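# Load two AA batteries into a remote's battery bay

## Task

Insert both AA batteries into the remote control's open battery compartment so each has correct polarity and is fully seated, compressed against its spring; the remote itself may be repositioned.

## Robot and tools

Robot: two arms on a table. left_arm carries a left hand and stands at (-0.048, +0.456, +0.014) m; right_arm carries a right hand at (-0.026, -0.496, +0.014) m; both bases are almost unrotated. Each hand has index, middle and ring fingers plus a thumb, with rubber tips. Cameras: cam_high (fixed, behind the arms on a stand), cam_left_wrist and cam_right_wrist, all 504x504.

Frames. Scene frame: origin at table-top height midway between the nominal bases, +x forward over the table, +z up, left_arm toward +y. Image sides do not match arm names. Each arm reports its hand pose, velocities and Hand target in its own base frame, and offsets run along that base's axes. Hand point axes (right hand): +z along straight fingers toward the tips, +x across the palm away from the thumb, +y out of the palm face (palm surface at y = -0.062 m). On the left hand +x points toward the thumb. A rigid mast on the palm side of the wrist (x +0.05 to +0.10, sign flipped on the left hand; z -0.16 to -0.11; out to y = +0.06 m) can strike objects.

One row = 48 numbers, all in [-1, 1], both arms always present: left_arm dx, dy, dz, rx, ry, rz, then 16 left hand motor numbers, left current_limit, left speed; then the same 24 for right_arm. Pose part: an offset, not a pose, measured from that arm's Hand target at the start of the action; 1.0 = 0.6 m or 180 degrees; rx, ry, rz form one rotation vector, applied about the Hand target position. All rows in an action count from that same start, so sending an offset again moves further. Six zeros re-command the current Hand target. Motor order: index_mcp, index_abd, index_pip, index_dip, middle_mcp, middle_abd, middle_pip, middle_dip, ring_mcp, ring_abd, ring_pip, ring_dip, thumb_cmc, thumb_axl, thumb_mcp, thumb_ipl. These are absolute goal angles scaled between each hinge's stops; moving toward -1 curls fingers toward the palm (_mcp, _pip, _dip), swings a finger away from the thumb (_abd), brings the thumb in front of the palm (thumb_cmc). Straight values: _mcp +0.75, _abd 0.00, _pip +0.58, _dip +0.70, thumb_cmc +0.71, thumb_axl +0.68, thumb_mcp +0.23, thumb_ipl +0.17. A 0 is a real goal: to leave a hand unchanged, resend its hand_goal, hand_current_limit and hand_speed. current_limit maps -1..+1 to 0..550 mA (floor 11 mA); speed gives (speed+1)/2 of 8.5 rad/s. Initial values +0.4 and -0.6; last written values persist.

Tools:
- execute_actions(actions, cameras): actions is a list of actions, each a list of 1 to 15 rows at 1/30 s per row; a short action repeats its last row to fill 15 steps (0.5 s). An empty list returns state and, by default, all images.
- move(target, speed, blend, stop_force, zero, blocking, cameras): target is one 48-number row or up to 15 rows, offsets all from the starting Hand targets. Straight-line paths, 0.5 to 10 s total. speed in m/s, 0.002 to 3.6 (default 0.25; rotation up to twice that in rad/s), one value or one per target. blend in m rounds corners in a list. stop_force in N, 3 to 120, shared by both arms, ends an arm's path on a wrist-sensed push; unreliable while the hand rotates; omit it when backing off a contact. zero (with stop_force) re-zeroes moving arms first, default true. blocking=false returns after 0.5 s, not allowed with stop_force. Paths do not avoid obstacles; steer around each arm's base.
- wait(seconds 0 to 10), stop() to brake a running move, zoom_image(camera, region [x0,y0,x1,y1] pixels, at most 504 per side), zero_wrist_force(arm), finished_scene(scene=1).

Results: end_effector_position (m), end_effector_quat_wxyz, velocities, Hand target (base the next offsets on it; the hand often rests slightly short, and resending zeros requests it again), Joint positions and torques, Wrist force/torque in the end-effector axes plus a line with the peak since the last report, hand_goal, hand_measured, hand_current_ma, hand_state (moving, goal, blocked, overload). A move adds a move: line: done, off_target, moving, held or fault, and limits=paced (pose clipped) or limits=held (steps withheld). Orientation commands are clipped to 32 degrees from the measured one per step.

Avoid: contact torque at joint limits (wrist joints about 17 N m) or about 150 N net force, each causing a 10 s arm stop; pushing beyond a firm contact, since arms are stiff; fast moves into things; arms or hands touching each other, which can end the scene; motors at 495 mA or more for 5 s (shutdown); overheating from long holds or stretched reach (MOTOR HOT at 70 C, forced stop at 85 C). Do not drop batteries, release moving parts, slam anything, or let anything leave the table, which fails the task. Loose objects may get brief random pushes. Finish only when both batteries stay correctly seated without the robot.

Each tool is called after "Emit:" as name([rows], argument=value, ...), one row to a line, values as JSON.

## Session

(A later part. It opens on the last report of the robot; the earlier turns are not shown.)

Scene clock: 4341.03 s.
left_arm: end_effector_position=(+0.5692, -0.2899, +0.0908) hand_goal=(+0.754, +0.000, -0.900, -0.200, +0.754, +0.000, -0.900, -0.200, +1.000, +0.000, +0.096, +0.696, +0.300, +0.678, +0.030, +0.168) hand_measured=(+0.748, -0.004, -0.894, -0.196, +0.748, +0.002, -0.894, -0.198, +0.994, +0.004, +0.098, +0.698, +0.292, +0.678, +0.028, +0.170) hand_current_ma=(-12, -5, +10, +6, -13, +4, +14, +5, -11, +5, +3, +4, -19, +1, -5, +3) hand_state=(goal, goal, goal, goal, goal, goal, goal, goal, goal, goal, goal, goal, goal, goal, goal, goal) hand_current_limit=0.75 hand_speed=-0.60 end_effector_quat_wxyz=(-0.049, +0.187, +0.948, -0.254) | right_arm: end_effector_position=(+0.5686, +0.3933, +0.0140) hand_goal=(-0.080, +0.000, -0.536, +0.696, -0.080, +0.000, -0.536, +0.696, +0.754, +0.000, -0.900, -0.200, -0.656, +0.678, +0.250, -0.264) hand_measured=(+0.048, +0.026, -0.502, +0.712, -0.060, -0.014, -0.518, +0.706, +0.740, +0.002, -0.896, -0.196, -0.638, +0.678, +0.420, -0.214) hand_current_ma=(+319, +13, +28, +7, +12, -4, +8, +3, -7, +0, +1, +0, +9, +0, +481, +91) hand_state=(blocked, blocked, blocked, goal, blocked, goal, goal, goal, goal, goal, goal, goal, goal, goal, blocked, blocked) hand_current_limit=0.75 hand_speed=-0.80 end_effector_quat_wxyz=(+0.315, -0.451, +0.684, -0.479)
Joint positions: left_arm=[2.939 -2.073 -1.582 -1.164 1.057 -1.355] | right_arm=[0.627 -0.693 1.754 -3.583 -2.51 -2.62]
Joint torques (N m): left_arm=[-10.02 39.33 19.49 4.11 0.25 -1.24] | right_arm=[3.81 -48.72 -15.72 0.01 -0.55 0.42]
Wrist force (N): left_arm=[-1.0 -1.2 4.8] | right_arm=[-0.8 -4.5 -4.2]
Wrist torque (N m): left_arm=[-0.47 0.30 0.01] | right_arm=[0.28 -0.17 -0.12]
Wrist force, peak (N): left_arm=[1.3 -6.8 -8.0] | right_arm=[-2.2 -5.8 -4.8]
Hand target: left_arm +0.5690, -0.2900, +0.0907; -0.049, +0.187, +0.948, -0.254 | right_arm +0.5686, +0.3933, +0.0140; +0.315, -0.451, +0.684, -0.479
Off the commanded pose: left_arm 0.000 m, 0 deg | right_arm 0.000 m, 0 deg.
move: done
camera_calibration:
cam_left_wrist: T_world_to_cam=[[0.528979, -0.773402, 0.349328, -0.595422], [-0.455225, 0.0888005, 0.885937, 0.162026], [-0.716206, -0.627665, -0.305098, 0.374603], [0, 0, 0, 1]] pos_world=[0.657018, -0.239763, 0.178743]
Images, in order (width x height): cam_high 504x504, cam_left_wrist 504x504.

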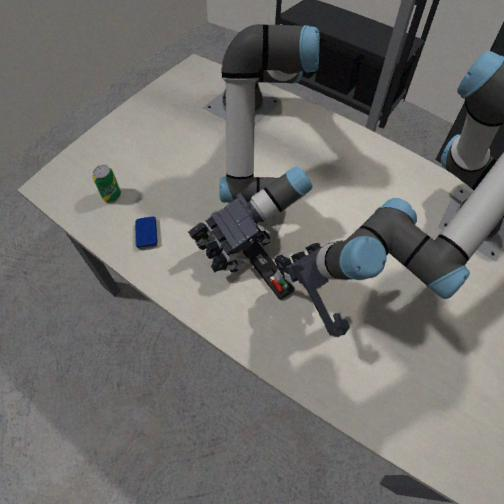

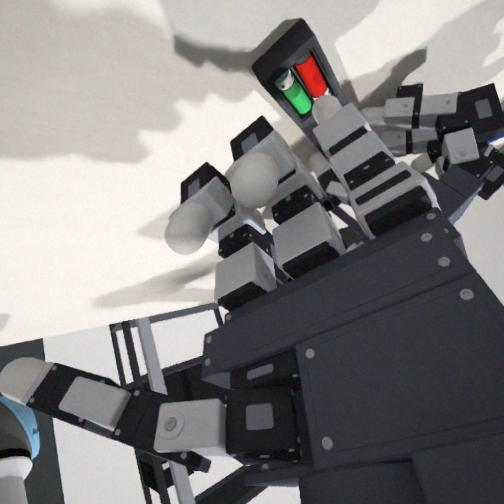

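Emit:
move(target=[-0.0112,-0.0279,0.0050,0,0,0,0.754,0,-0.9,-0.2,0.754,0,-0.9,-0.2,1.0,0,0.095,0.696,0.3,0.678,0.03,0.168,0.75,-0.6,0,0,0,0,0,0,-0.08,0,-0.536,0.696,-0.08,0,-0.536,0.696,0.754,0,-0.9,-0.2,-0.657,0.678,0.25,-0.265,0.75,-0.8], speed=0.04, cameras=["cam_left_wrist","cam_high"])

Emit:
zoom_image(camera="cam_high", region=[262, 262, 292, 292])

Emit:
zoom_image(camera="cam_left_wrist", region=[240, 0, 330, 90])

Scene clock: 4345.93 s.
left_arm: end_effector_position=(+0.5623, -0.3069, +0.0937) hand_goal=(+0.754, +0.000, -0.900, -0.200, +0.754, +0.000, -0.900, -0.200, +1.000, +0.000, +0.096, +0.696, +0.300, +0.678, +0.030, +0.168) hand_measured=(+0.748, -0.004, -0.894, -0.196, +0.748, +0.002, -0.894, -0.198, +0.994, +0.004, +0.098, +0.698, +0.292, +0.678, +0.028, +0.170) hand_current_ma=(-12, -5, +10, +6, -13, +4, +14, +5, -11, +5, +3, +4, -19, +1, -5, +3) hand_state=(goal, goal, goal, goal, goal, goal, goal, goal, goal, goal, goal, goal, goal, goal, goal, goal) hand_current_limit=0.75 hand_speed=-0.60 end_effector_quat_wxyz=(-0.049, +0.187, +0.948, -0.254) end_effector_velocity=(+0.002, +0.002, -0.001) end_effector_angular_velocity=(-0.001, -0.001, -0.001) | right_arm: end_effector_position=(+0.5686, +0.3933, +0.0140) hand_goal=(-0.080, +0.000, -0.536, +0.696, -0.080, +0.000, -0.536, +0.696, +0.754, +0.000, -0.900, -0.200, -0.656, +0.678, +0.250, -0.264) hand_measured=(+0.042, +0.026, -0.498, +0.714, -0.056, -0.014, -0.522, +0.704, +0.740, +0.002, -0.896, -0.196, -0.646, +0.678, +0.420, -0.214) hand_current_ma=(+297, +13, +31, +8, +17, -5, +6, +2, -7, +0, +1, +0, +3, +0, +481, +91) hand_state=(blocked, blocked, blocked, goal, blocked, goal, goal, goal, goal, goal, goal, goal, goal, goal, blocked, blocked) hand_current_limit=0.75 hand_speed=-0.80 end_effector_quat_wxyz=(+0.315, -0.451, +0.684, -0.479)
Joint positions: left_arm=[2.911 -2.072 -1.578 -1.152 1.054 -1.387] | right_arm=[0.627 -0.693 1.754 -3.583 -2.51 -2.62]
Joint velocities: left_arm=[0.004 -0.001 0 0 0 0.006] | right_arm=[within noise]
Joint torques (N m): left_arm=[7.61 50.68 32.42 1.66 -2.69 0.95] | right_arm=[3.66 -48.02 -15.4 -0.59 -0.5 0.41]
Wrist force (N): left_arm=[-1.2 -1.1 5.1] | right_arm=[-0.5 -3.8 -4.3]
Wrist torque (N m): left_arm=[-0.48 0.33 0.06] | right_arm=[0.34 -0.21 -0.12]
Wrist force, peak (N): left_arm=[-1.0 -1.9 5.2] | right_arm=[-0.6 -5.0 -4.7]
Hand target: left_arm +0.5623, -0.3067, +0.0937; -0.049, +0.187, +0.948, -0.254 | right_arm +0.5686, +0.3933, +0.0140; +0.315, -0.451, +0.684, -0.479
Off the commanded pose: left_arm 0.000 m, 0 deg | right_arm 0.000 m, 0 deg.
move: done
camera_calibration:
cam_left_wrist: T_world_to_cam=[[0.528808, -0.773542, 0.349277, -0.605925], [-0.455094, 0.08894, 0.88599, 0.157776], [-0.716416, -0.627473, -0.305002, 0.35998], [0, 0, 0, 1]] pos_world=[0.650117, -0.256863, 0.181643]
Images, in order (width x height): cam_high 504x504, cam_left_wrist 504x504.

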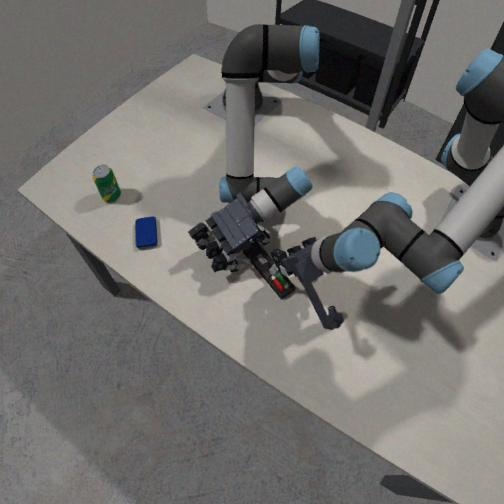

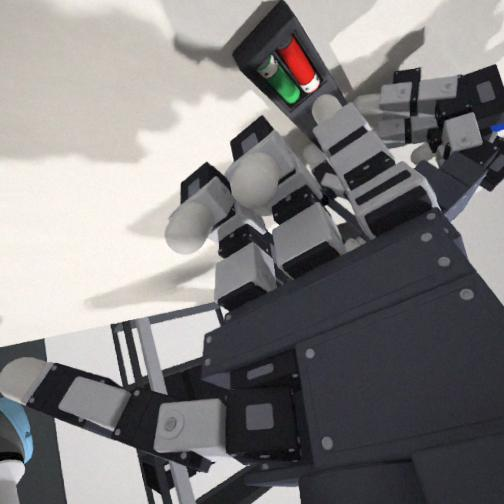

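Scaled by 16.800.

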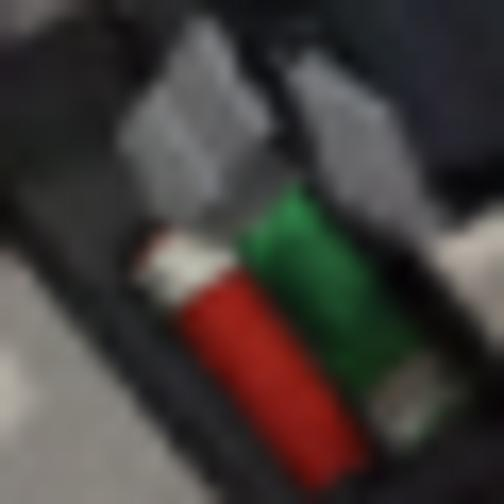

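Scaled by 5.600.

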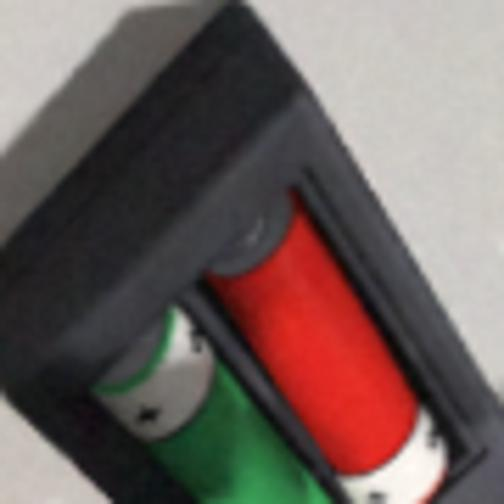

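Emit:
zoom_image(camera="cam_high", region=[220, 220, 300, 300])

Emit:
zoom_image(camera="cam_left_wrist", region=[220, 0, 504, 200])

Emit:
zoom_image(camera="cam_left_wrist", region=[270, 30, 350, 110])

Scaled by 6.300.

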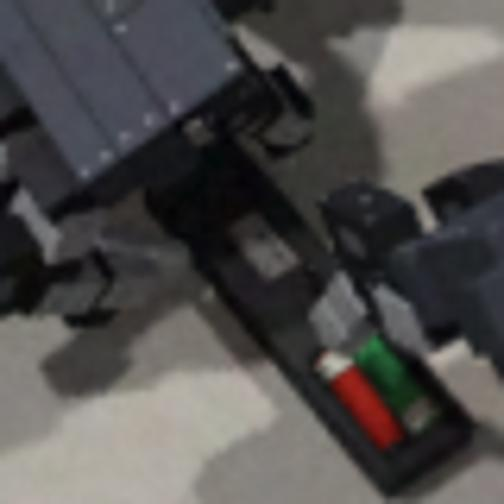

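Scaled by 1.775.

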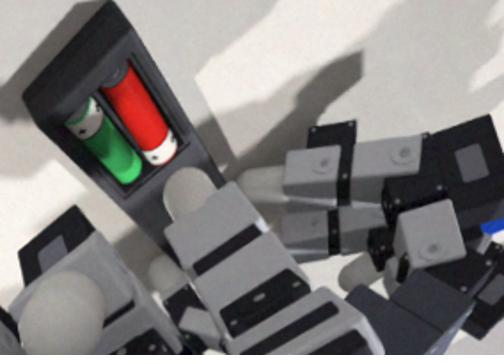

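Scaled by 6.300.

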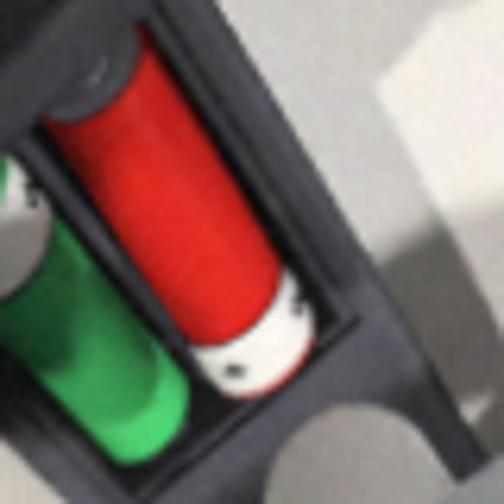

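Emit:
move(target=[-0.0005,0.0048,-0.0182,0,0,0,0.754,0,-0.9,-0.2,0.754,0,-0.9,-0.2,1.0,0,0.095,0.696,0.3,0.678,0.03,0.168,0.75,-0.6,0,0,0,0,0,0,-0.08,0,-0.536,0.696,-0.08,0,-0.536,0.696,0.754,0,-0.9,-0.2,-0.657,0.678,0.25,-0.265,0.75,-0.8], speed=0.02, stop_force=4, cameras=["cam_left_wrist","cam_high"])

Emit:
zoom_image(camera="cam_high", region=[262, 262, 292, 292])

Emit:
zoom_image(camera="cam_left_wrist", region=[270, 30, 350, 110])

Scene clock: 4368.87 s.
left_arm: end_effector_position=(+0.5620, -0.3038, +0.0827) hand_goal=(+0.754, +0.000, -0.900, -0.200, +0.754, +0.000, -0.900, -0.200, +1.000, +0.000, +0.096, +0.696, +0.300, +0.678, +0.030, +0.168) hand_measured=(+0.748, -0.004, -0.894, -0.196, +0.748, +0.002, -0.894, -0.198, +0.994, +0.004, +0.098, +0.698, +0.292, +0.678, +0.028, +0.170) hand_current_ma=(-12, -5, +10, +6, -13, +4, +14, +5, -11, +5, +3, +4, -19, +1, -5, +3) hand_state=(goal, goal, goal, goal, goal, goal, goal, goal, goal, goal, goal, goal, goal, goal, goal, goal) hand_current_limit=0.75 hand_speed=-0.60 end_effector_quat_wxyz=(-0.049, +0.187, +0.948, -0.254) | right_arm: end_effector_position=(+0.5686, +0.3933, +0.0140) hand_goal=(-0.080, +0.000, -0.536, +0.696, -0.080, +0.000, -0.536, +0.696, +0.754, +0.000, -0.900, -0.200, -0.656, +0.678, +0.250, -0.264) hand_measured=(+0.040, +0.026, -0.498, +0.714, -0.054, -0.016, -0.522, +0.704, +0.740, +0.002, -0.896, -0.196, -0.648, +0.678, +0.420, -0.214) hand_current_ma=(+288, +13, +33, +9, +18, -5, +6, +2, -7, +0, +1, +0, +2, +0, +481, +91) hand_state=(blocked, blocked, blocked, goal, blocked, goal, goal, goal, goal, goal, goal, goal, goal, goal, blocked, blocked) hand_current_limit=0.75 hand_speed=-0.80 end_effector_quat_wxyz=(+0.315, -0.451, +0.684, -0.479)
Joint positions: left_arm=[2.916 -2.082 -1.595 -1.129 1.055 -1.382] | right_arm=[0.627 -0.693 1.754 -3.583 -2.51 -2.62]
Joint torques (N m): left_arm=[-10.98 51.4 37.06 0.2 1.09 -0.88] | right_arm=[3.28 -47.99 -15.72 -1.28 -0.49 0.42]
Wrist force (N): left_arm=[-1.0 -1.3 4.8] | right_arm=[-0.6 -3.3 -4.2]
Wrist torque (N m): left_arm=[-0.49 0.31 0.08] | right_arm=[0.37 -0.20 -0.15]
Wrist force, peak (N): left_arm=[-1.1 -1.2 5.3] | right_arm=[-0.9 -3.6 -4.5]
Hand target: left_arm +0.5620, -0.3038, +0.0827; -0.049, +0.187, +0.948, -0.254 | right_arm +0.5686, +0.3933, +0.0140; +0.315, -0.451, +0.684, -0.479
Off the commanded pose: left_arm 0.000 m, 0 deg | right_arm 0.000 m, 0 deg.
move: done
camera_calibration:
cam_left_wrist: T_world_to_cam=[[0.52894, -0.773506, 0.349157, -0.599636], [-0.455014, 0.0888082, 0.886045, 0.16706], [-0.716369, -0.627536, -0.304982, 0.358378], [0, 0, 0, 1]] pos_world=[0.649917, -0.253763, 0.170643]
Images, in order (width x height): cam_high 504x504, cam_left_wrist 504x504.

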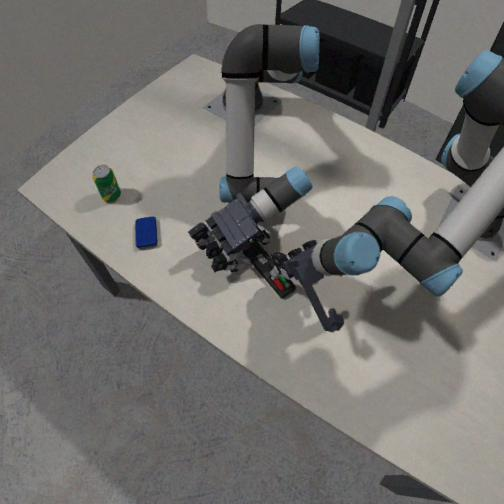

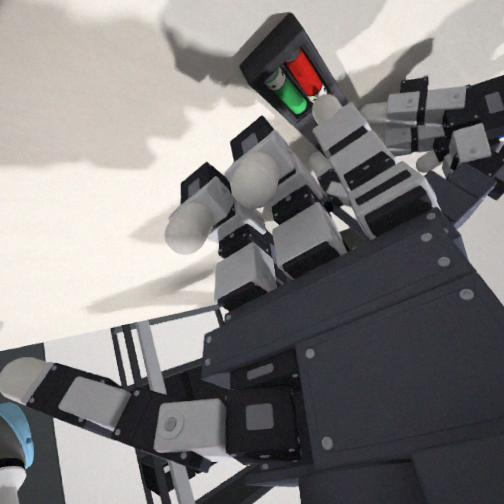

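Scaled by 16.800.

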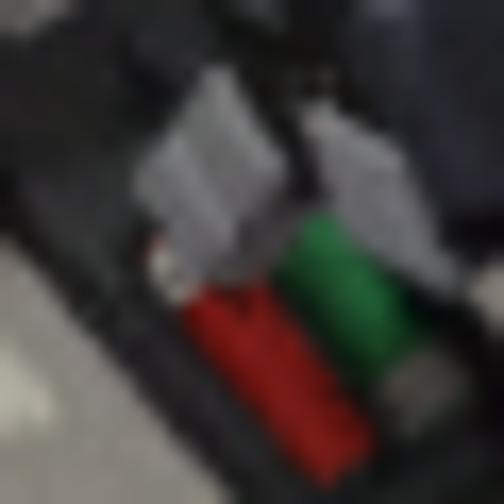

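Scaled by 6.300.

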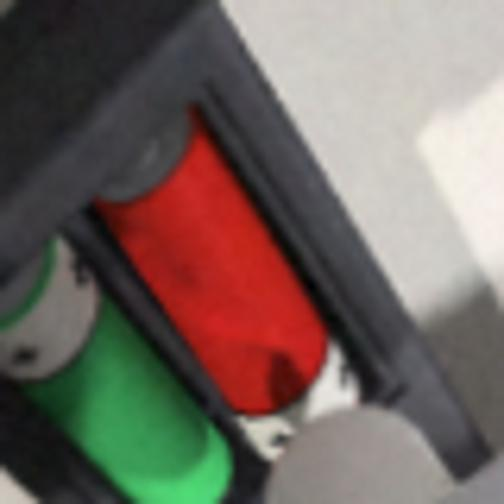

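Emit:
zoom_image(camera="cam_high", region=[200, 200, 300, 300])

Emit:
wait(seconds=1, cameras=["cam_high","cam_right_wrist"])

Emit:
zoom_image(camera="cam_high", region=[262, 262, 292, 292])

Scaled by 5.040.

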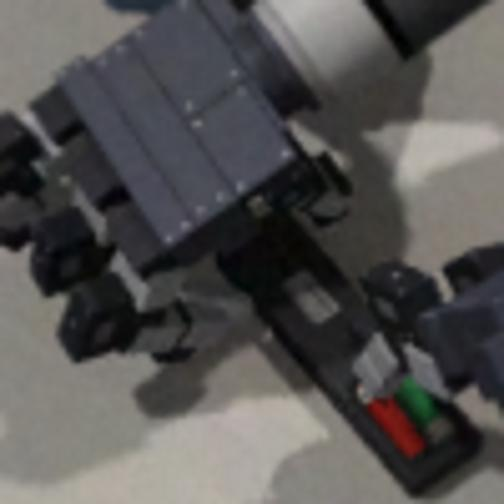

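Scene clock: 4373.43 s.
left_arm: end_effector_position=(+0.5620, -0.3038, +0.0827) hand_goal=(+0.754, +0.000, -0.900, -0.200, +0.754, +0.000, -0.900, -0.200, +1.000, +0.000, +0.096, +0.696, +0.300, +0.678, +0.030, +0.168) hand_measured=(+0.748, -0.004, -0.894, -0.196, +0.748, +0.002, -0.894, -0.198, +0.994, +0.004, +0.098, +0.698, +0.292, +0.678, +0.028, +0.170) hand_current_ma=(-12, -5, +10, +6, -13, +4, +14, +5, -11, +5, +3, +4, -19, +1, -5, +3) hand_state=(goal, goal, goal, goal, goal, goal, goal, goal, goal, goal, goal, goal, goal, goal, goal, goal) hand_current_limit=0.75 hand_speed=-0.60 end_effector_quat_wxyz=(-0.049, +0.187, +0.948, -0.254) | right_arm: end_effector_position=(+0.5686, +0.3933, +0.0140) hand_goal=(-0.080, +0.000, -0.536, +0.696, -0.080, +0.000, -0.536, +0.696, +0.754, +0.000, -0.900, -0.200, -0.656, +0.678, +0.250, -0.264) hand_measured=(+0.040, +0.026, -0.498, +0.714, -0.054, -0.016, -0.522, +0.704, +0.740, +0.002, -0.896, -0.196, -0.648, +0.678, +0.420, -0.214) hand_current_ma=(+288, +13, +33, +9, +18, -5, +6, +2, -7, +0, +1, +0, +2, +0, +481, +91) hand_state=(blocked, blocked, blocked, goal, blocked, goal, goal, goal, goal, goal, goal, goal, goal, goal, blocked, blocked) hand_current_limit=0.75 hand_speed=-0.80 end_effector_quat_wxyz=(+0.315, -0.451, +0.684, -0.479)
Joint positions: left_arm=[2.916 -2.082 -1.595 -1.129 1.055 -1.382] | right_arm=[0.627 -0.693 1.754 -3.583 -2.51 -2.62]
Joint torques (N m): left_arm=[-10.27 52.11 36.75 0.32 0.8 -1.12] | right_arm=[3.22 -48.18 -16.65 -1.92 -0.5 0.41]
Wrist force (N): left_arm=[-1.0 -1.1 4.9] | right_arm=[-0.4 -3.1 -3.9]
Wrist torque (N m): left_arm=[-0.47 0.30 0.08] | right_arm=[0.39 -0.23 -0.11]
Wrist force, peak (N): left_arm=[-1.0 -1.4 5.2] | right_arm=[-0.8 -3.4 -4.4]
Hand target: left_arm +0.5620, -0.3038, +0.0827; -0.049, +0.187, +0.948, -0.254 | right_arm +0.5686, +0.3933, +0.0140; +0.315, -0.451, +0.684, -0.479
Off the commanded pose: left_arm 0.000 m, 0 deg | right_arm 0.000 m, 0 deg.
wait: 1.00 s; at rest from the start
camera_calibration:
cam_right_wrist: T_world_to_cam=[[0.0767155, 0.804084, -0.589545, -0.321502], [-0.315302, 0.580508, 0.75073, -0.112143], [0.945886, 0.128292, 0.298063, -0.466182], [0, 0, 0, 1]] pos_world=[0.43026, 0.383422, 0.0336007]
Images, in order (width x height): cam_high 504x504, cam_right_wrist 504x504.

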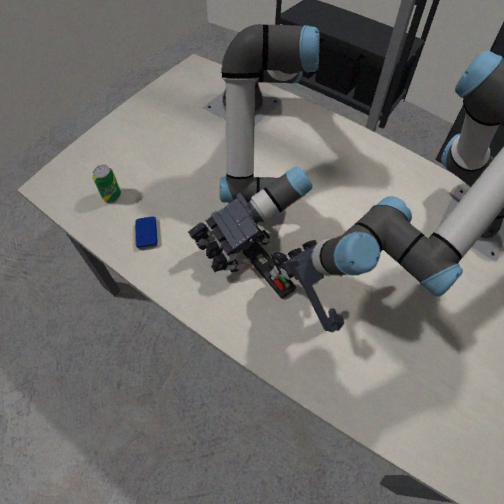

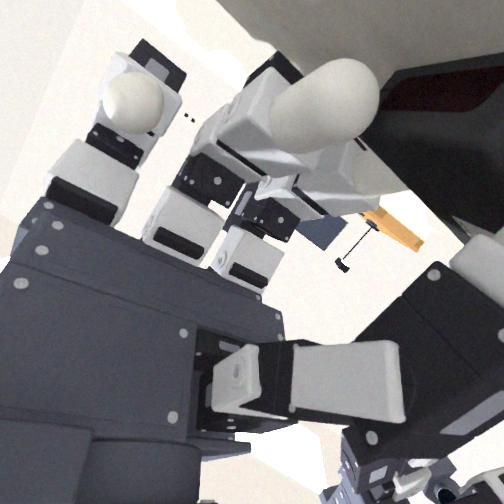

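Scaled by 16.800.

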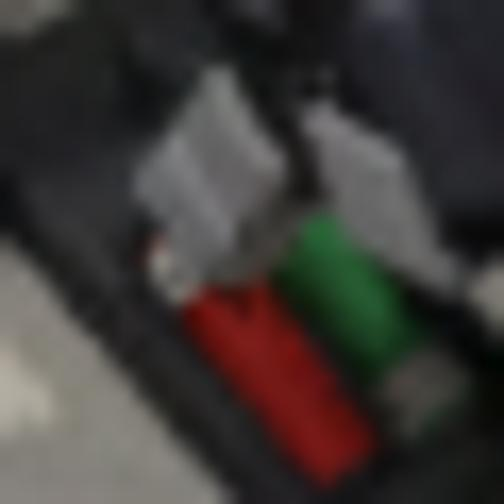

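Emit:
move([
  [-0.0048,-0.0053,0,0,0,0,0.754,0,-0.9,-0.2,0.754,0,-0.9,-0.2,1.0,0,0.095,0.696,0.3,0.678,0.03,0.168,0.75,-0.6,0,0,0,0,0,0,-0.08,0,-0.536,0.696,-0.08,0,-0.536,0.696,0.754,0,-0.9,-0.2,-0.657,0.678,0.25,-0.265,0.75,-0.8],
  [-0.0048,-0.0053,-0.0058,0,0,0,0.754,0,-0.9,-0.2,0.754,0,-0.9,-0.2,1.0,0,0.095,0.696,0.3,0.678,0.03,0.168,0.75,-0.6,0,0,0,0,0,0,-0.08,0,-0.536,0.696,-0.08,0,-0.536,0.696,0.754,0,-0.9,-0.2,-0.657,0.678,0.25,-0.265,0.75,-0.8],
], speed=0.015, stop_force=4, cameras=["cam_left_wrist","cam_high"])

Emit:
zoom_image(camera="cam_high", region=[262, 262, 292, 292])

Emit:
zoom_image(camera="cam_left_wrist", region=[270, 40, 350, 120])

Scene clock: 4388.07 s.
left_arm: end_effector_position=(+0.5591, -0.3070, +0.0793) hand_goal=(+0.754, +0.000, -0.900, -0.200, +0.754, +0.000, -0.900, -0.200, +1.000, +0.000, +0.096, +0.696, +0.300, +0.678, +0.030, +0.168) hand_measured=(+0.748, -0.004, -0.894, -0.196, +0.748, +0.002, -0.894, -0.198, +0.994, +0.004, +0.098, +0.698, +0.292, +0.678, +0.028, +0.170) hand_current_ma=(-12, -5, +10, +6, -13, +4, +14, +5, -11, +5, +3, +4, -19, +1, -5, +3) hand_state=(goal, goal, goal, goal, goal, goal, goal, goal, goal, goal, goal, goal, goal, goal, goal, goal) hand_current_limit=0.75 hand_speed=-0.60 end_effector_quat_wxyz=(-0.049, +0.187, +0.948, -0.254) | right_arm: end_effector_position=(+0.5686, +0.3933, +0.0140) hand_goal=(-0.080, +0.000, -0.536, +0.696, -0.080, +0.000, -0.536, +0.696, +0.754, +0.000, -0.900, -0.200, -0.656, +0.678, +0.250, -0.264) hand_measured=(+0.040, +0.026, -0.498, +0.714, -0.054, -0.016, -0.522, +0.704, +0.740, +0.002, -0.896, -0.196, -0.648, +0.678, +0.420, -0.214) hand_current_ma=(+288, +13, +33, +9, +18, -5, +6, +2, -7, +0, +1, +0, +2, +0, +481, +91) hand_state=(blocked, blocked, blocked, goal, blocked, goal, goal, goal, goal, goal, goal, goal, goal, goal, blocked, blocked) hand_current_limit=0.75 hand_speed=-0.80 end_effector_quat_wxyz=(+0.315, -0.451, +0.684, -0.479)
Joint positions: left_arm=[2.91 -2.084 -1.603 -1.115 1.054 -1.389] | right_arm=[0.627 -0.693 1.754 -3.583 -2.51 -2.62]
Joint torques (N m): left_arm=[8.74 50.67 35.81 0.22 -3.22 1.18] | right_arm=[2.89 -47.34 -17.11 -2.38 -0.52 0.25]
Wrist force (N): left_arm=[-1.1 -1.3 4.9] | right_arm=[-0.5 -3.2 -4.0]
Wrist torque (N m): left_arm=[-0.48 0.33 0.07] | right_arm=[0.38 -0.23 -0.13]
Wrist force, peak (N): left_arm=[-1.1 -1.3 5.3] | right_arm=[-0.7 -3.3 -4.6]
Hand target: left_arm +0.5591, -0.3070, +0.0793; -0.049, +0.187, +0.948, -0.254 | right_arm +0.5686, +0.3933, +0.0140; +0.315, -0.451, +0.684, -0.479
Off the commanded pose: left_arm 0.000 m, 0 deg | right_arm 0.000 m, 0 deg.
move: done
camera_calibration:
cam_left_wrist: T_world_to_cam=[[0.52894, -0.773506, 0.349157, -0.599355], [-0.455014, 0.0888082, 0.886045, 0.169126], [-0.716369, -0.627536, -0.304982, 0.353225], [0, 0, 0, 1]] pos_world=[0.647017, -0.256963, 0.167143]
Images, in order (width x height): cam_high 504x504, cam_left_wrist 504x504.

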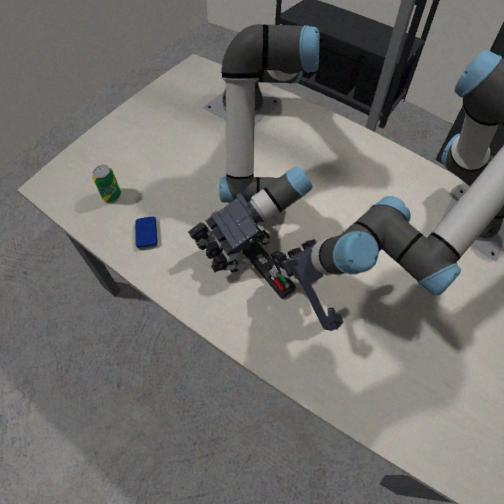

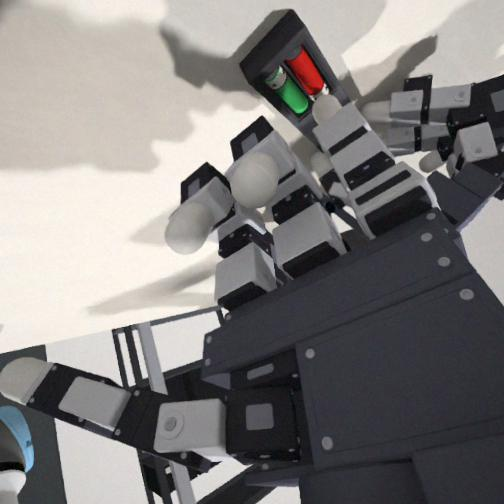

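Scaled by 16.800.

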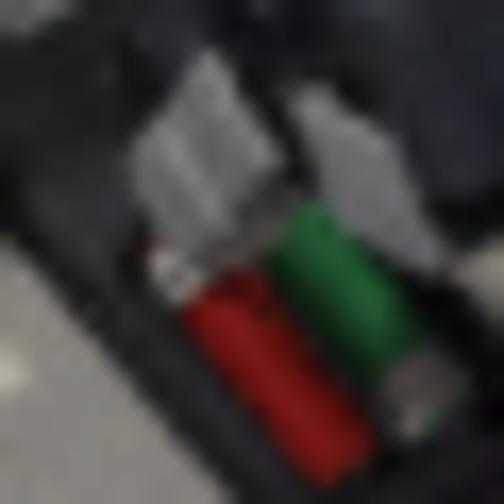

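Scaled by 6.300.

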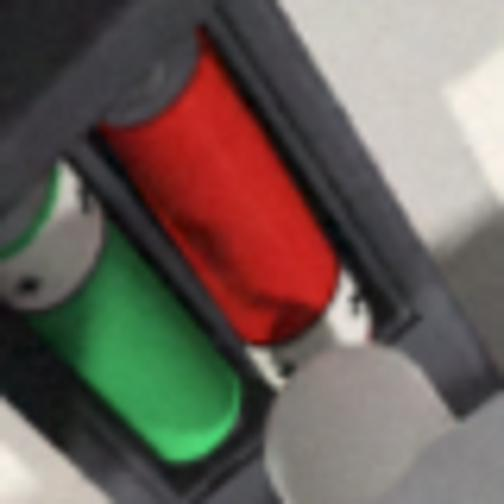

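Emit:
move(target=[0,0,-0.0150,0,0,0,0.754,0,-0.9,-0.2,0.754,0,-0.9,-0.2,1.0,0,0.095,0.696,0.3,0.678,0.03,0.168,0.75,-0.6,0,0,0,0,0,0,-0.08,0,-0.536,0.696,-0.08,0,-0.536,0.696,0.754,0,-0.9,-0.2,-0.657,0.678,0.25,-0.265,0.75,-0.8], speed=0.006, stop_force=11, cameras=["cam_left_wrist","cam_high"])

Emit:
zoom_image(camera="cam_high", region=[262, 262, 292, 292])

Emit:
zoom_image(camera="cam_left_wrist", region=[270, 40, 350, 120])

Scene clock: 4394.50 s.
left_arm: end_effector_position=(+0.5592, -0.3071, +0.0755) hand_goal=(+0.754, +0.000, -0.900, -0.200, +0.754, +0.000, -0.900, -0.200, +1.000, +0.000, +0.096, +0.696, +0.300, +0.678, +0.030, +0.168) hand_measured=(+0.748, -0.004, -0.894, -0.196, +0.748, +0.002, -0.894, -0.198, +1.000, +0.010, +0.092, +0.694, +0.292, +0.678, +0.028, +0.170) hand_current_ma=(-12, -5, +10, +6, -13, +4, +14, +5, +0, +18, -7, -3, -19, +1, -5, +3) hand_state=(goal, goal, goal, goal, goal, goal, goal, goal, goal, goal, goal, goal, goal, goal, goal, goal) hand_current_limit=0.75 hand_speed=-0.60 end_effector_quat_wxyz=(-0.049, +0.187, +0.948, -0.254) | right_arm: end_effector_position=(+0.5686, +0.3933, +0.0140) hand_goal=(-0.080, +0.000, -0.536, +0.696, -0.080, +0.000, -0.536, +0.696, +0.754, +0.000, -0.900, -0.200, -0.656, +0.678, +0.250, -0.264) hand_measured=(+0.040, +0.026, -0.498, +0.714, -0.054, -0.016, -0.522, +0.704, +0.740, +0.002, -0.896, -0.196, -0.648, +0.678, +0.420, -0.214) hand_current_ma=(+288, +13, +33, +9, +18, -5, +6, +2, -7, +0, +1, +0, +2, +0, +481, +91) hand_state=(blocked, blocked, blocked, goal, blocked, goal, goal, goal, goal, goal, goal, goal, goal, goal, blocked, blocked) hand_current_limit=0.75 hand_speed=-0.80 end_effector_quat_wxyz=(+0.315, -0.451, +0.684, -0.479)
Joint positions: left_arm=[2.91 -2.088 -1.606 -1.107 1.054 -1.389] | right_arm=[0.627 -0.693 1.754 -3.583 -2.51 -2.62]
Joint torques (N m): left_arm=[8.52 45.39 31.53 -0.42 -0.6 0.94] | right_arm=[3.71 -47.69 -17.43 -2.67 -0.35 0.45]
Wrist force (N): left_arm=[-0.5 -5.1 -5.6] | right_arm=[-0.8 -2.9 -4.0]
Wrist torque (N m): left_arm=[0.44 -0.31 0.33] | right_arm=[0.41 -0.19 -0.15]
Wrist force, peak (N): left_arm=[-0.6 -6.1 -8.1] | right_arm=[-0.7 -3.3 -4.5]
Hand target: left_arm +0.5592, -0.3071, +0.0755; -0.049, +0.187, +0.948, -0.254 (not the last commanded pose) | right_arm +0.5686, +0.3933, +0.0140; +0.315, -0.451, +0.684, -0.479
Off the commanded pose: left_arm 0.005 m, 0 deg | right_arm 0.000 m, 0 deg.
move: contact (left_arm)
camera_calibration:
cam_left_wrist: T_world_to_cam=[[0.5289, -0.77346, 0.349319, -0.598052], [-0.455135, 0.0889077, 0.885973, 0.17252], [-0.716322, -0.627578, -0.305005, 0.352059], [0, 0, 0, 1]] pos_world=[0.647017, -0.256963, 0.163443]
Images, in order (width x height): cam_high 504x504, cam_left_wrist 504x504.

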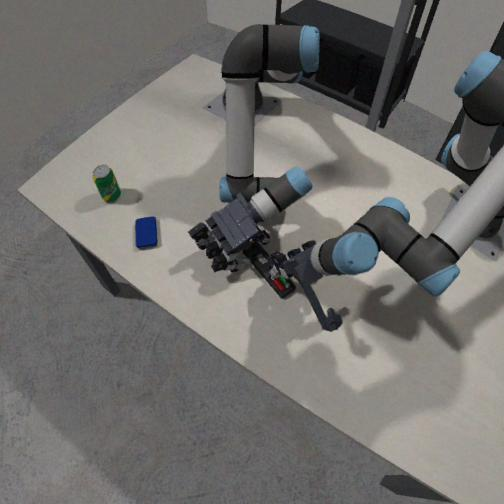

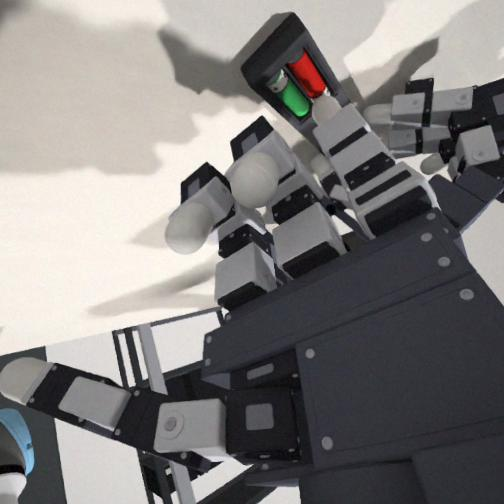

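Scaled by 16.800.

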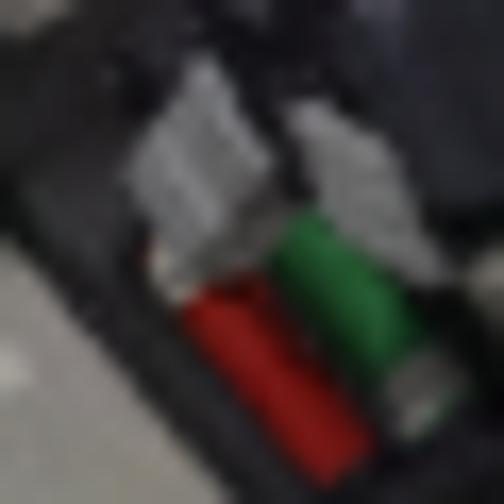

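Scaled by 6.300.

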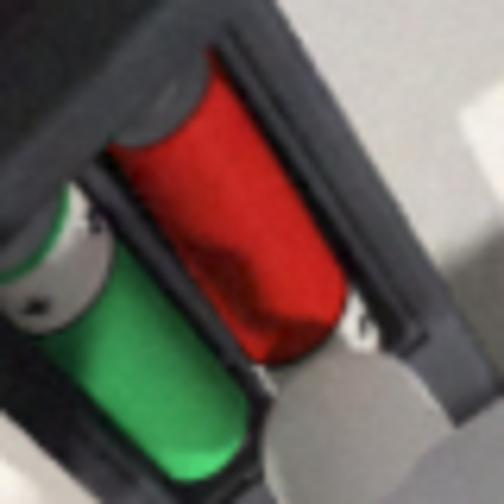

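Emit:
move([
  [0.0000,0.0000,-0.0033,0,0,0,0.754,0,-0.9,-0.2,0.754,0,-0.9,-0.2,1.0,0,0.095,0.696,0.3,0.678,0.03,0.168,0.75,-0.6,0,0,0,0,0,0,-0.08,0,-0.536,0.696,-0.08,0,-0.536,0.696,0.754,0,-0.9,-0.2,-0.657,0.678,0.25,-0.265,0.75,-0.8],
  [0.0022,0.0078,-0.0050,0,0,0,0.754,0,-0.9,-0.2,0.754,0,-0.9,-0.2,1.0,0,0.095,0.696,0.3,0.678,0.03,0.168,0.75,-0.6,0,0,0,0,0,0,-0.08,0,-0.536,0.696,-0.08,0,-0.536,0.696,0.754,0,-0.9,-0.2,-0.657,0.678,0.25,-0.265,0.75,-0.8],
], speed=0.006, stop_force=14, cameras=["cam_left_wrist","cam_high"])

Emit:
zoom_image(camera="cam_high", region=[262, 262, 292, 292])

Emit:
zoom_image(camera="cam_left_wrist", region=[270, 40, 350, 120])

Scene clock: 4403.20 s.
left_arm: end_effector_position=(+0.5605, -0.3023, +0.0725) hand_goal=(+0.754, +0.000, -0.900, -0.200, +0.754, +0.000, -0.900, -0.200, +1.000, +0.000, +0.096, +0.696, +0.300, +0.678, +0.030, +0.168) hand_measured=(+0.748, -0.004, -0.894, -0.196, +0.748, +0.002, -0.894, -0.198, +1.000, +0.018, +0.100, +0.694, +0.292, +0.678, +0.028, +0.170) hand_current_ma=(-12, -5, +10, +6, -13, +4, +14, +5, +1, +38, +5, -4, -19, +1, -5, +3) hand_state=(goal, goal, goal, goal, goal, goal, goal, goal, goal, goal, goal, goal, goal, goal, goal, goal) hand_current_limit=0.75 hand_speed=-0.60 end_effector_quat_wxyz=(-0.049, +0.187, +0.948, -0.254) | right_arm: end_effector_position=(+0.5686, +0.3933, +0.0140) hand_goal=(-0.080, +0.000, -0.536, +0.696, -0.080, +0.000, -0.536, +0.696, +0.754, +0.000, -0.900, -0.200, -0.656, +0.678, +0.250, -0.264) hand_measured=(+0.040, +0.026, -0.498, +0.714, -0.054, -0.016, -0.522, +0.704, +0.740, +0.002, -0.896, -0.196, -0.648, +0.678, +0.420, -0.214) hand_current_ma=(+288, +13, +33, +9, +18, -5, +6, +2, -7, +0, +1, +0, +2, +0, +481, +91) hand_state=(blocked, blocked, blocked, goal, blocked, goal, goal, goal, goal, goal, goal, goal, goal, goal, blocked, blocked) hand_current_limit=0.75 hand_speed=-0.80 end_effector_quat_wxyz=(+0.315, -0.451, +0.684, -0.479)
Joint positions: left_arm=[2.918 -2.09 -1.611 -1.104 1.055 -1.38] | right_arm=[0.627 -0.693 1.754 -3.583 -2.51 -2.62]
Joint torques (N m): left_arm=[-7.45 41.18 5.73 -0.23 2.97 -1.21] | right_arm=[2.66 -47.36 -17.6 -2.59 -0.59 0.46]
Wrist force (N): left_arm=[-0.8 -7.6 -10.7] | right_arm=[-0.7 -3.1 -4.3]
Wrist torque (N m): left_arm=[1.01 -0.68 0.47] | right_arm=[0.41 -0.20 -0.15]
Wrist force, peak (N): left_arm=[0.1 -7.9 -16.2] | right_arm=[-0.7 -3.3 -4.6]
Hand target: left_arm +0.5605, -0.3024, +0.0725; -0.049, +0.187, +0.948, -0.254 | right_arm +0.5686, +0.3933, +0.0140; +0.315, -0.451, +0.684, -0.479
Off the commanded pose: left_arm 0.000 m, 0 deg | right_arm 0.000 m, 0 deg.
move: done
camera_calibration:
cam_left_wrist: T_world_to_cam=[[0.528955, -0.773411, 0.349344, -0.594084], [-0.455141, 0.088904, 0.88597, 0.175355], [-0.716277, -0.627639, -0.304985, 0.354977], [0, 0, 0, 1]] pos_world=[0.648317, -0.252263, 0.160443]
Images, in order (width x height): cam_high 504x504, cam_left_wrist 504x504.

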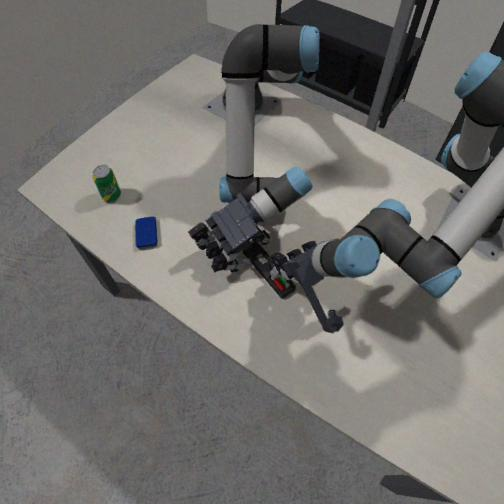

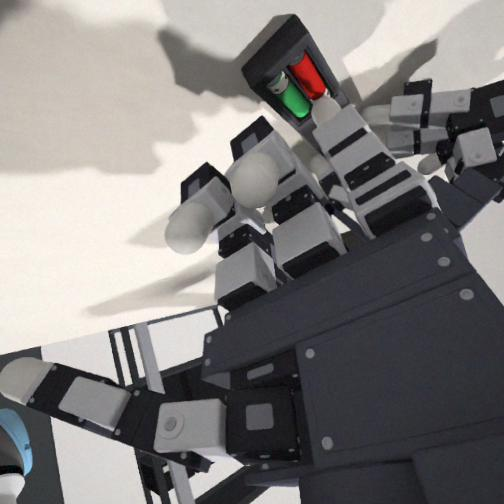

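Scaled by 16.800.

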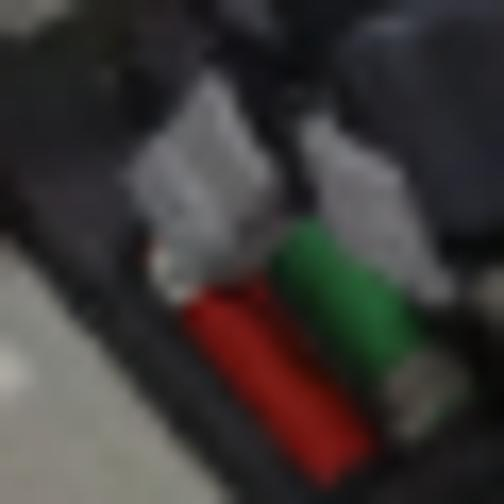

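Scaled by 6.300.

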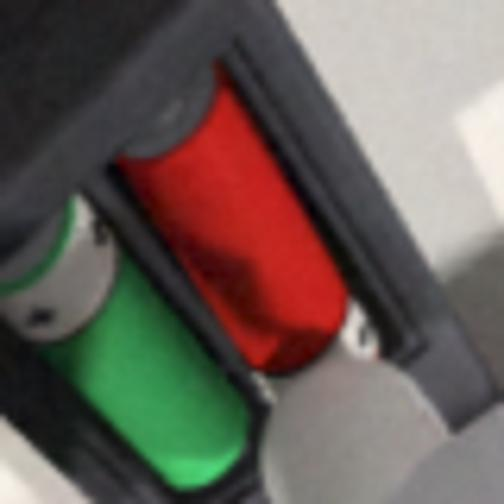

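Emit:
move([
  [-0.0010,-0.0030,0.0200,0,0,0,0.754,0,-0.9,-0.2,0.754,0,-0.9,-0.2,1.0,0,0.095,0.696,0.3,0.678,0.03,0.168,0.75,-0.6,0,0,0,0,0,0,-0.08,0,-0.536,0.696,-0.08,0,-0.536,0.696,0.754,0,-0.9,-0.2,-0.657,0.678,0.25,-0.265,0.75,-0.8],
  [-0.0084,-0.0216,0.0300,0,0,0,0.754,0,-0.9,-0.2,0.754,0,-0.9,-0.2,1.0,0,0.095,0.696,0.3,0.678,0.03,0.168,0.75,-0.6,0,0,0,0,0,0,-0.08,0,-0.536,0.696,-0.08,0,-0.536,0.696,0.754,0,-0.9,-0.2,-0.657,0.678,0.25,-0.265,0.75,-0.8],
], speed=0.04, cameras=["cam_left_wrist","cam_high"])

Emit:
zoom_image(camera="cam_high", region=[262, 262, 292, 292])

Emit:
zoom_image(camera="cam_left_wrist", region=[250, 20, 330, 100])

Scene clock: 4412.33 s.
left_arm: end_effector_position=(+0.5554, -0.3155, +0.0907) hand_goal=(+0.754, +0.000, -0.900, -0.200, +0.754, +0.000, -0.900, -0.200, +1.000, +0.000, +0.096, +0.696, +0.300, +0.678, +0.030, +0.168) hand_measured=(+0.748, -0.004, -0.894, -0.196, +0.748, +0.002, -0.894, -0.198, +0.994, +0.004, +0.098, +0.696, +0.292, +0.678, +0.028, +0.170) hand_current_ma=(-12, -5, +10, +6, -12, +4, +14, +5, -11, +5, +3, +0, -19, +1, -5, +2) hand_state=(goal, goal, goal, goal, goal, goal, goal, goal, goal, goal, goal, goal, goal, goal, goal, goal) hand_current_limit=0.75 hand_speed=-0.60 end_effector_quat_wxyz=(-0.049, +0.187, +0.948, -0.254) end_effector_velocity=(+0.002, +0.002, +0.000) end_effector_angular_velocity=(-0.001, -0.002, -0.001) | right_arm: end_effector_position=(+0.5686, +0.3933, +0.0140) hand_goal=(-0.080, +0.000, -0.536, +0.696, -0.080, +0.000, -0.536, +0.696, +0.754, +0.000, -0.900, -0.200, -0.656, +0.678, +0.250, -0.264) hand_measured=(+0.040, +0.026, -0.498, +0.714, -0.054, -0.016, -0.522, +0.704, +0.740, +0.002, -0.896, -0.196, -0.648, +0.678, +0.420, -0.214) hand_current_ma=(+288, +13, +33, +9, +18, -5, +6, +2, -7, +0, +1, +0, +2, +0, +481, +91) hand_state=(blocked, blocked, blocked, goal, blocked, goal, goal, goal, goal, goal, goal, goal, goal, goal, blocked, blocked) hand_current_limit=0.75 hand_speed=-0.80 end_effector_quat_wxyz=(+0.315, -0.451, +0.684, -0.479)
Joint positions: left_arm=[2.896 -2.071 -1.591 -1.131 1.053 -1.405] | right_arm=[0.627 -0.693 1.754 -3.583 -2.51 -2.62]
Joint velocities: left_arm=[0.004 0 0 0 0 0.005] | right_arm=[within noise]
Joint torques (N m): left_arm=[9.03 41.17 24.49 0.45 -2.63 1.05] | right_arm=[3.24 -47.09 -17.08 -2.64 -0.32 0.37]
Wrist force (N): left_arm=[-1.2 -1.3 4.9] | right_arm=[-0.3 -2.9 -4.0]
Wrist torque (N m): left_arm=[-0.49 0.33 0.06] | right_arm=[0.41 -0.26 -0.11]
Wrist force, peak (N): left_arm=[-0.8 -7.8 -10.9] | right_arm=[-0.8 -3.1 -4.7]
Hand target: left_arm +0.5555, -0.3153, +0.0905; -0.049, +0.187, +0.948, -0.254 | right_arm +0.5686, +0.3933, +0.0140; +0.315, -0.451, +0.684, -0.479
Off the commanded pose: left_arm 0.000 m, 0 deg | right_arm 0.000 m, 0 deg.
move: done
camera_calibration:
cam_left_wrist: T_world_to_cam=[[0.528773, -0.773465, 0.3495, -0.607932], [-0.455312, 0.0890209, 0.88587, 0.158287], [-0.716303, -0.627556, -0.305096, 0.34872], [0, 0, 0, 1]] pos_world=[0.643317, -0.265464, 0.178644]
Images, in order (width x height): cam_high 504x504, cam_left_wrist 504x504.

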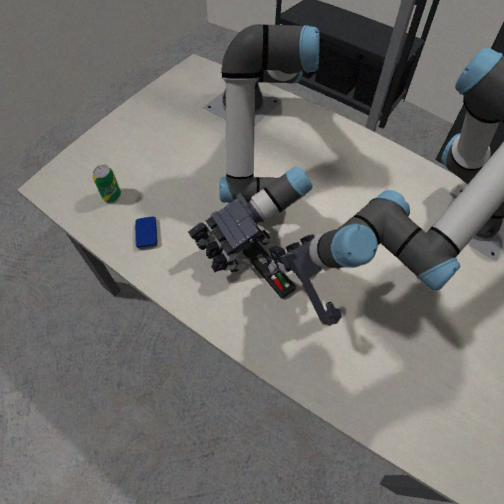

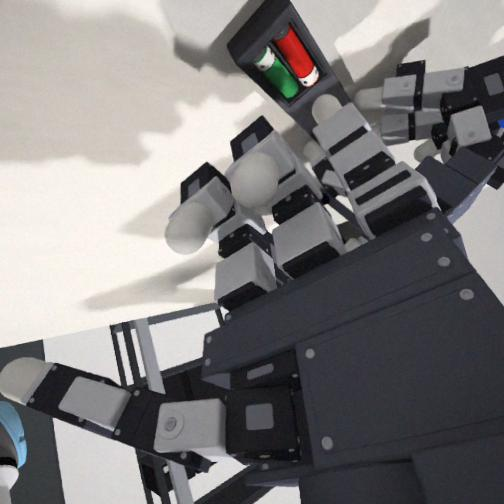

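Scaled by 16.800.

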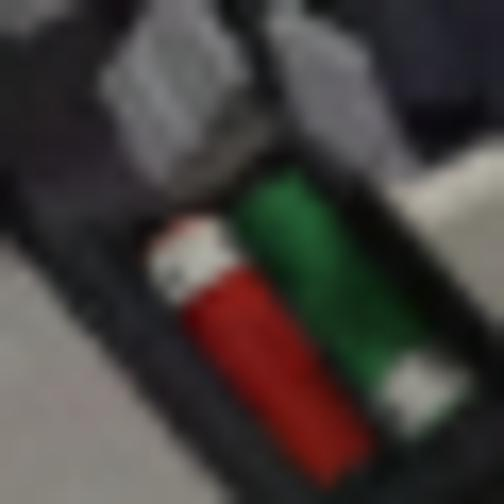

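Scaled by 6.300.

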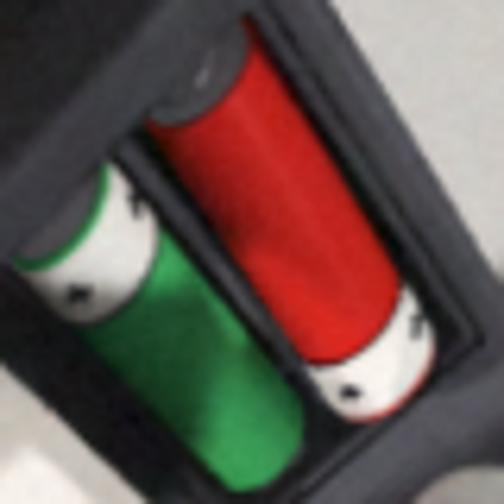

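Emit:
execute_actions(actions=[])

Scene clock: 4426.10 s.
left_arm: end_effector_position=(+0.5555, -0.3153, +0.0905) hand_goal=(+0.754, +0.000, -0.900, -0.200, +0.754, +0.000, -0.900, -0.200, +1.000, +0.000, +0.096, +0.696, +0.300, +0.678, +0.030, +0.168) hand_measured=(+0.748, -0.004, -0.894, -0.196, +0.748, +0.002, -0.894, -0.198, +0.994, +0.004, +0.098, +0.696, +0.292, +0.678, +0.028, +0.170) hand_current_ma=(-12, -5, +10, +6, -12, +4, +14, +5, -11, +5, +3, +0, -19, +1, -5, +2) hand_state=(goal, goal, goal, goal, goal, goal, goal, goal, goal, goal, goal, goal, goal, goal, goal, goal) hand_current_limit=0.75 hand_speed=-0.60 end_effector_quat_wxyz=(-0.049, +0.187, +0.948, -0.254) | right_arm: end_effector_position=(+0.5686, +0.3933, +0.0140) hand_goal=(-0.080, +0.000, -0.536, +0.696, -0.080, +0.000, -0.536, +0.696, +0.754, +0.000, -0.900, -0.200, -0.656, +0.678, +0.250, -0.264) hand_measured=(+0.040, +0.026, -0.498, +0.714, -0.054, -0.016, -0.522, +0.704, +0.740, +0.002, -0.896, -0.196, -0.648, +0.678, +0.420, -0.214) hand_current_ma=(+288, +13, +33, +9, +18, -5, +6, +2, -7, +0, +1, +0, +2, +0, +481, +91) hand_state=(blocked, blocked, blocked, goal, blocked, goal, goal, goal, goal, goal, goal, goal, goal, goal, blocked, blocked) hand_current_limit=0.75 hand_speed=-0.80 end_effector_quat_wxyz=(+0.315, -0.451, +0.684, -0.479)
Joint positions: left_arm=[2.896 -2.071 -1.592 -1.131 1.053 -1.405] | right_arm=[0.627 -0.693 1.754 -3.583 -2.51 -2.62]
Joint velocities: within noise
Joint torques (N m): left_arm=[9.27 32.3 6.55 3.52 0.06 0.95] | right_arm=[2.52 -47.14 -17.72 -2.62 -0.39 0.25]
Wrist force (N): left_arm=[-1.1 -1.3 4.9] | right_arm=[-0.7 -3.3 -4.5]
Wrist torque (N m): left_arm=[-0.48 0.32 0.07] | right_arm=[0.41 -0.19 -0.15]
Wrist force, peak (N): left_arm=[-1.2 -1.6 5.1] | right_arm=[-0.7 -3.3 -4.5]
Hand target: left_arm +0.5555, -0.3153, +0.0905; -0.049, +0.187, +0.948, -0.254 | right_arm +0.5686, +0.3933, +0.0140; +0.315, -0.451, +0.684, -0.479
Off the commanded pose: left_arm 0.000 m, 0 deg | right_arm 0.000 m, 0 deg.
camera_calibration:
cam_left_wrist: T_world_to_cam=[[0.5289, -0.77346, 0.349319, -0.607755], [-0.455135, 0.0889077, 0.885973, 0.158284], [-0.716322, -0.627578, -0.305005, 0.348775], [0, 0, 0, 1]] pos_world=[0.643317, -0.265263, 0.178443]
cam_right_wrist: T_world_to_cam=[[0.0767155, 0.804084, -0.589545, -0.321502], [-0.315302, 0.580508, 0.75073, -0.112143], [0.945886, 0.128292, 0.298063, -0.466182], [0, 0, 0, 1]] pos_world=[0.43026, 0.383422, 0.0336007]

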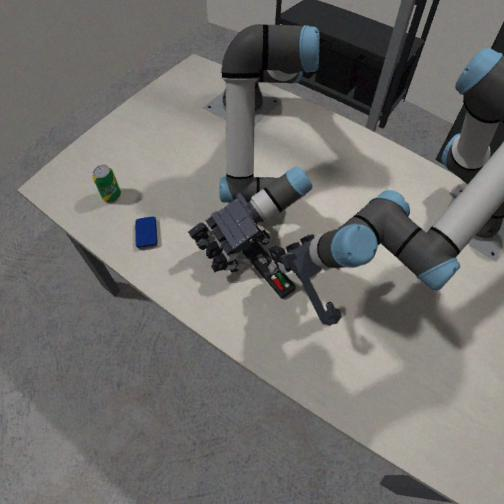

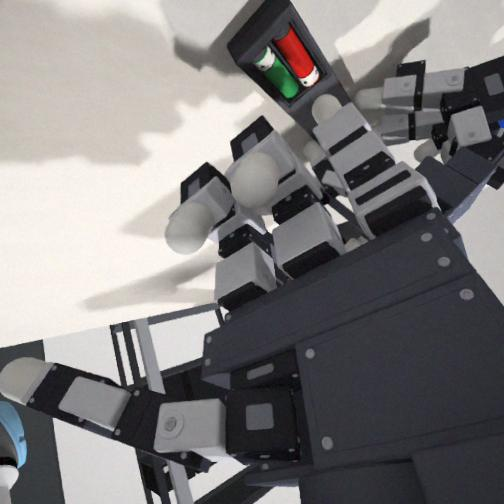

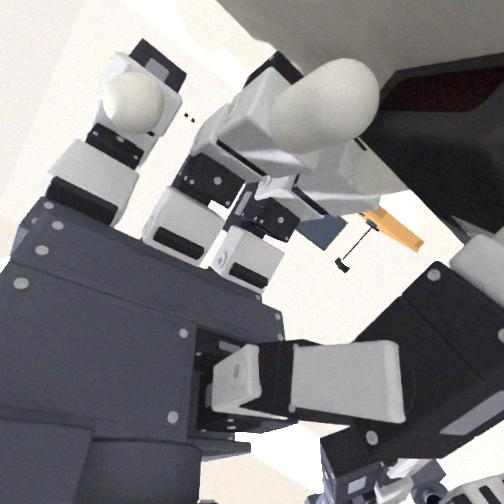

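Emit:
zoom_image(camera="cam_left_wrist", region=[220, 0, 340, 120])

Emit:
zoom_image(camera="cam_high", region=[262, 262, 302, 302])

Scaled by 4.200.

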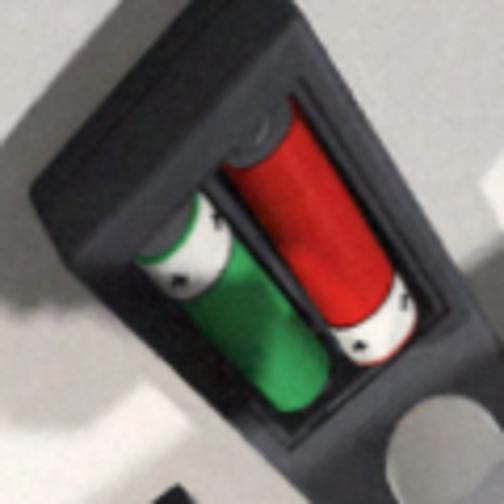

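Scaled by 12.600.

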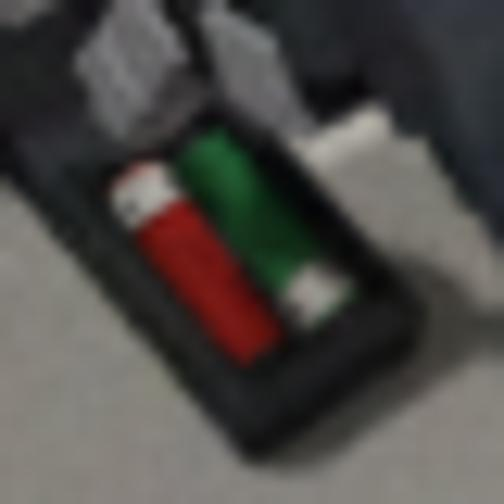

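Emit:
zoom_image(camera="cam_left_wrist", region=[255, 20, 335, 100])

Emit:
zoom_image(camera="cam_left_wrist", region=[290, 55, 330, 95])

Scaled by 6.300.

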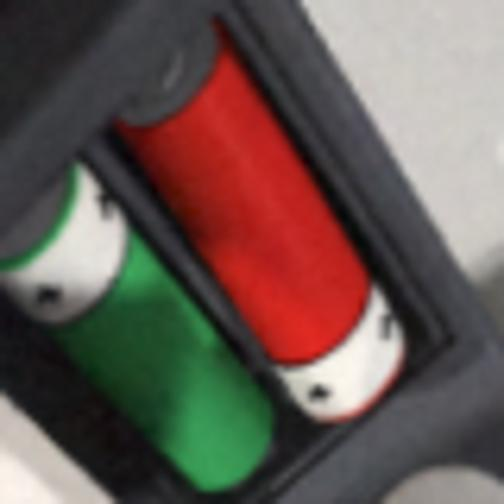

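Scaled by 12.600.

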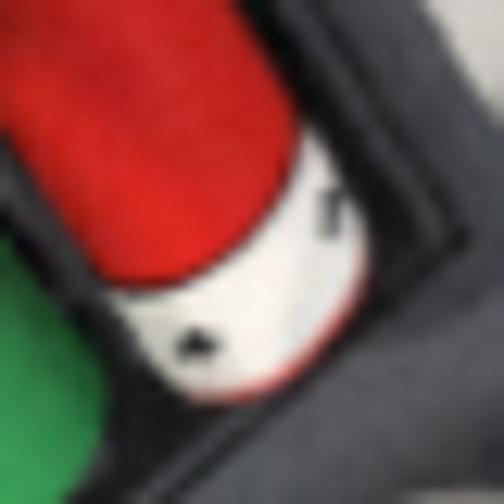

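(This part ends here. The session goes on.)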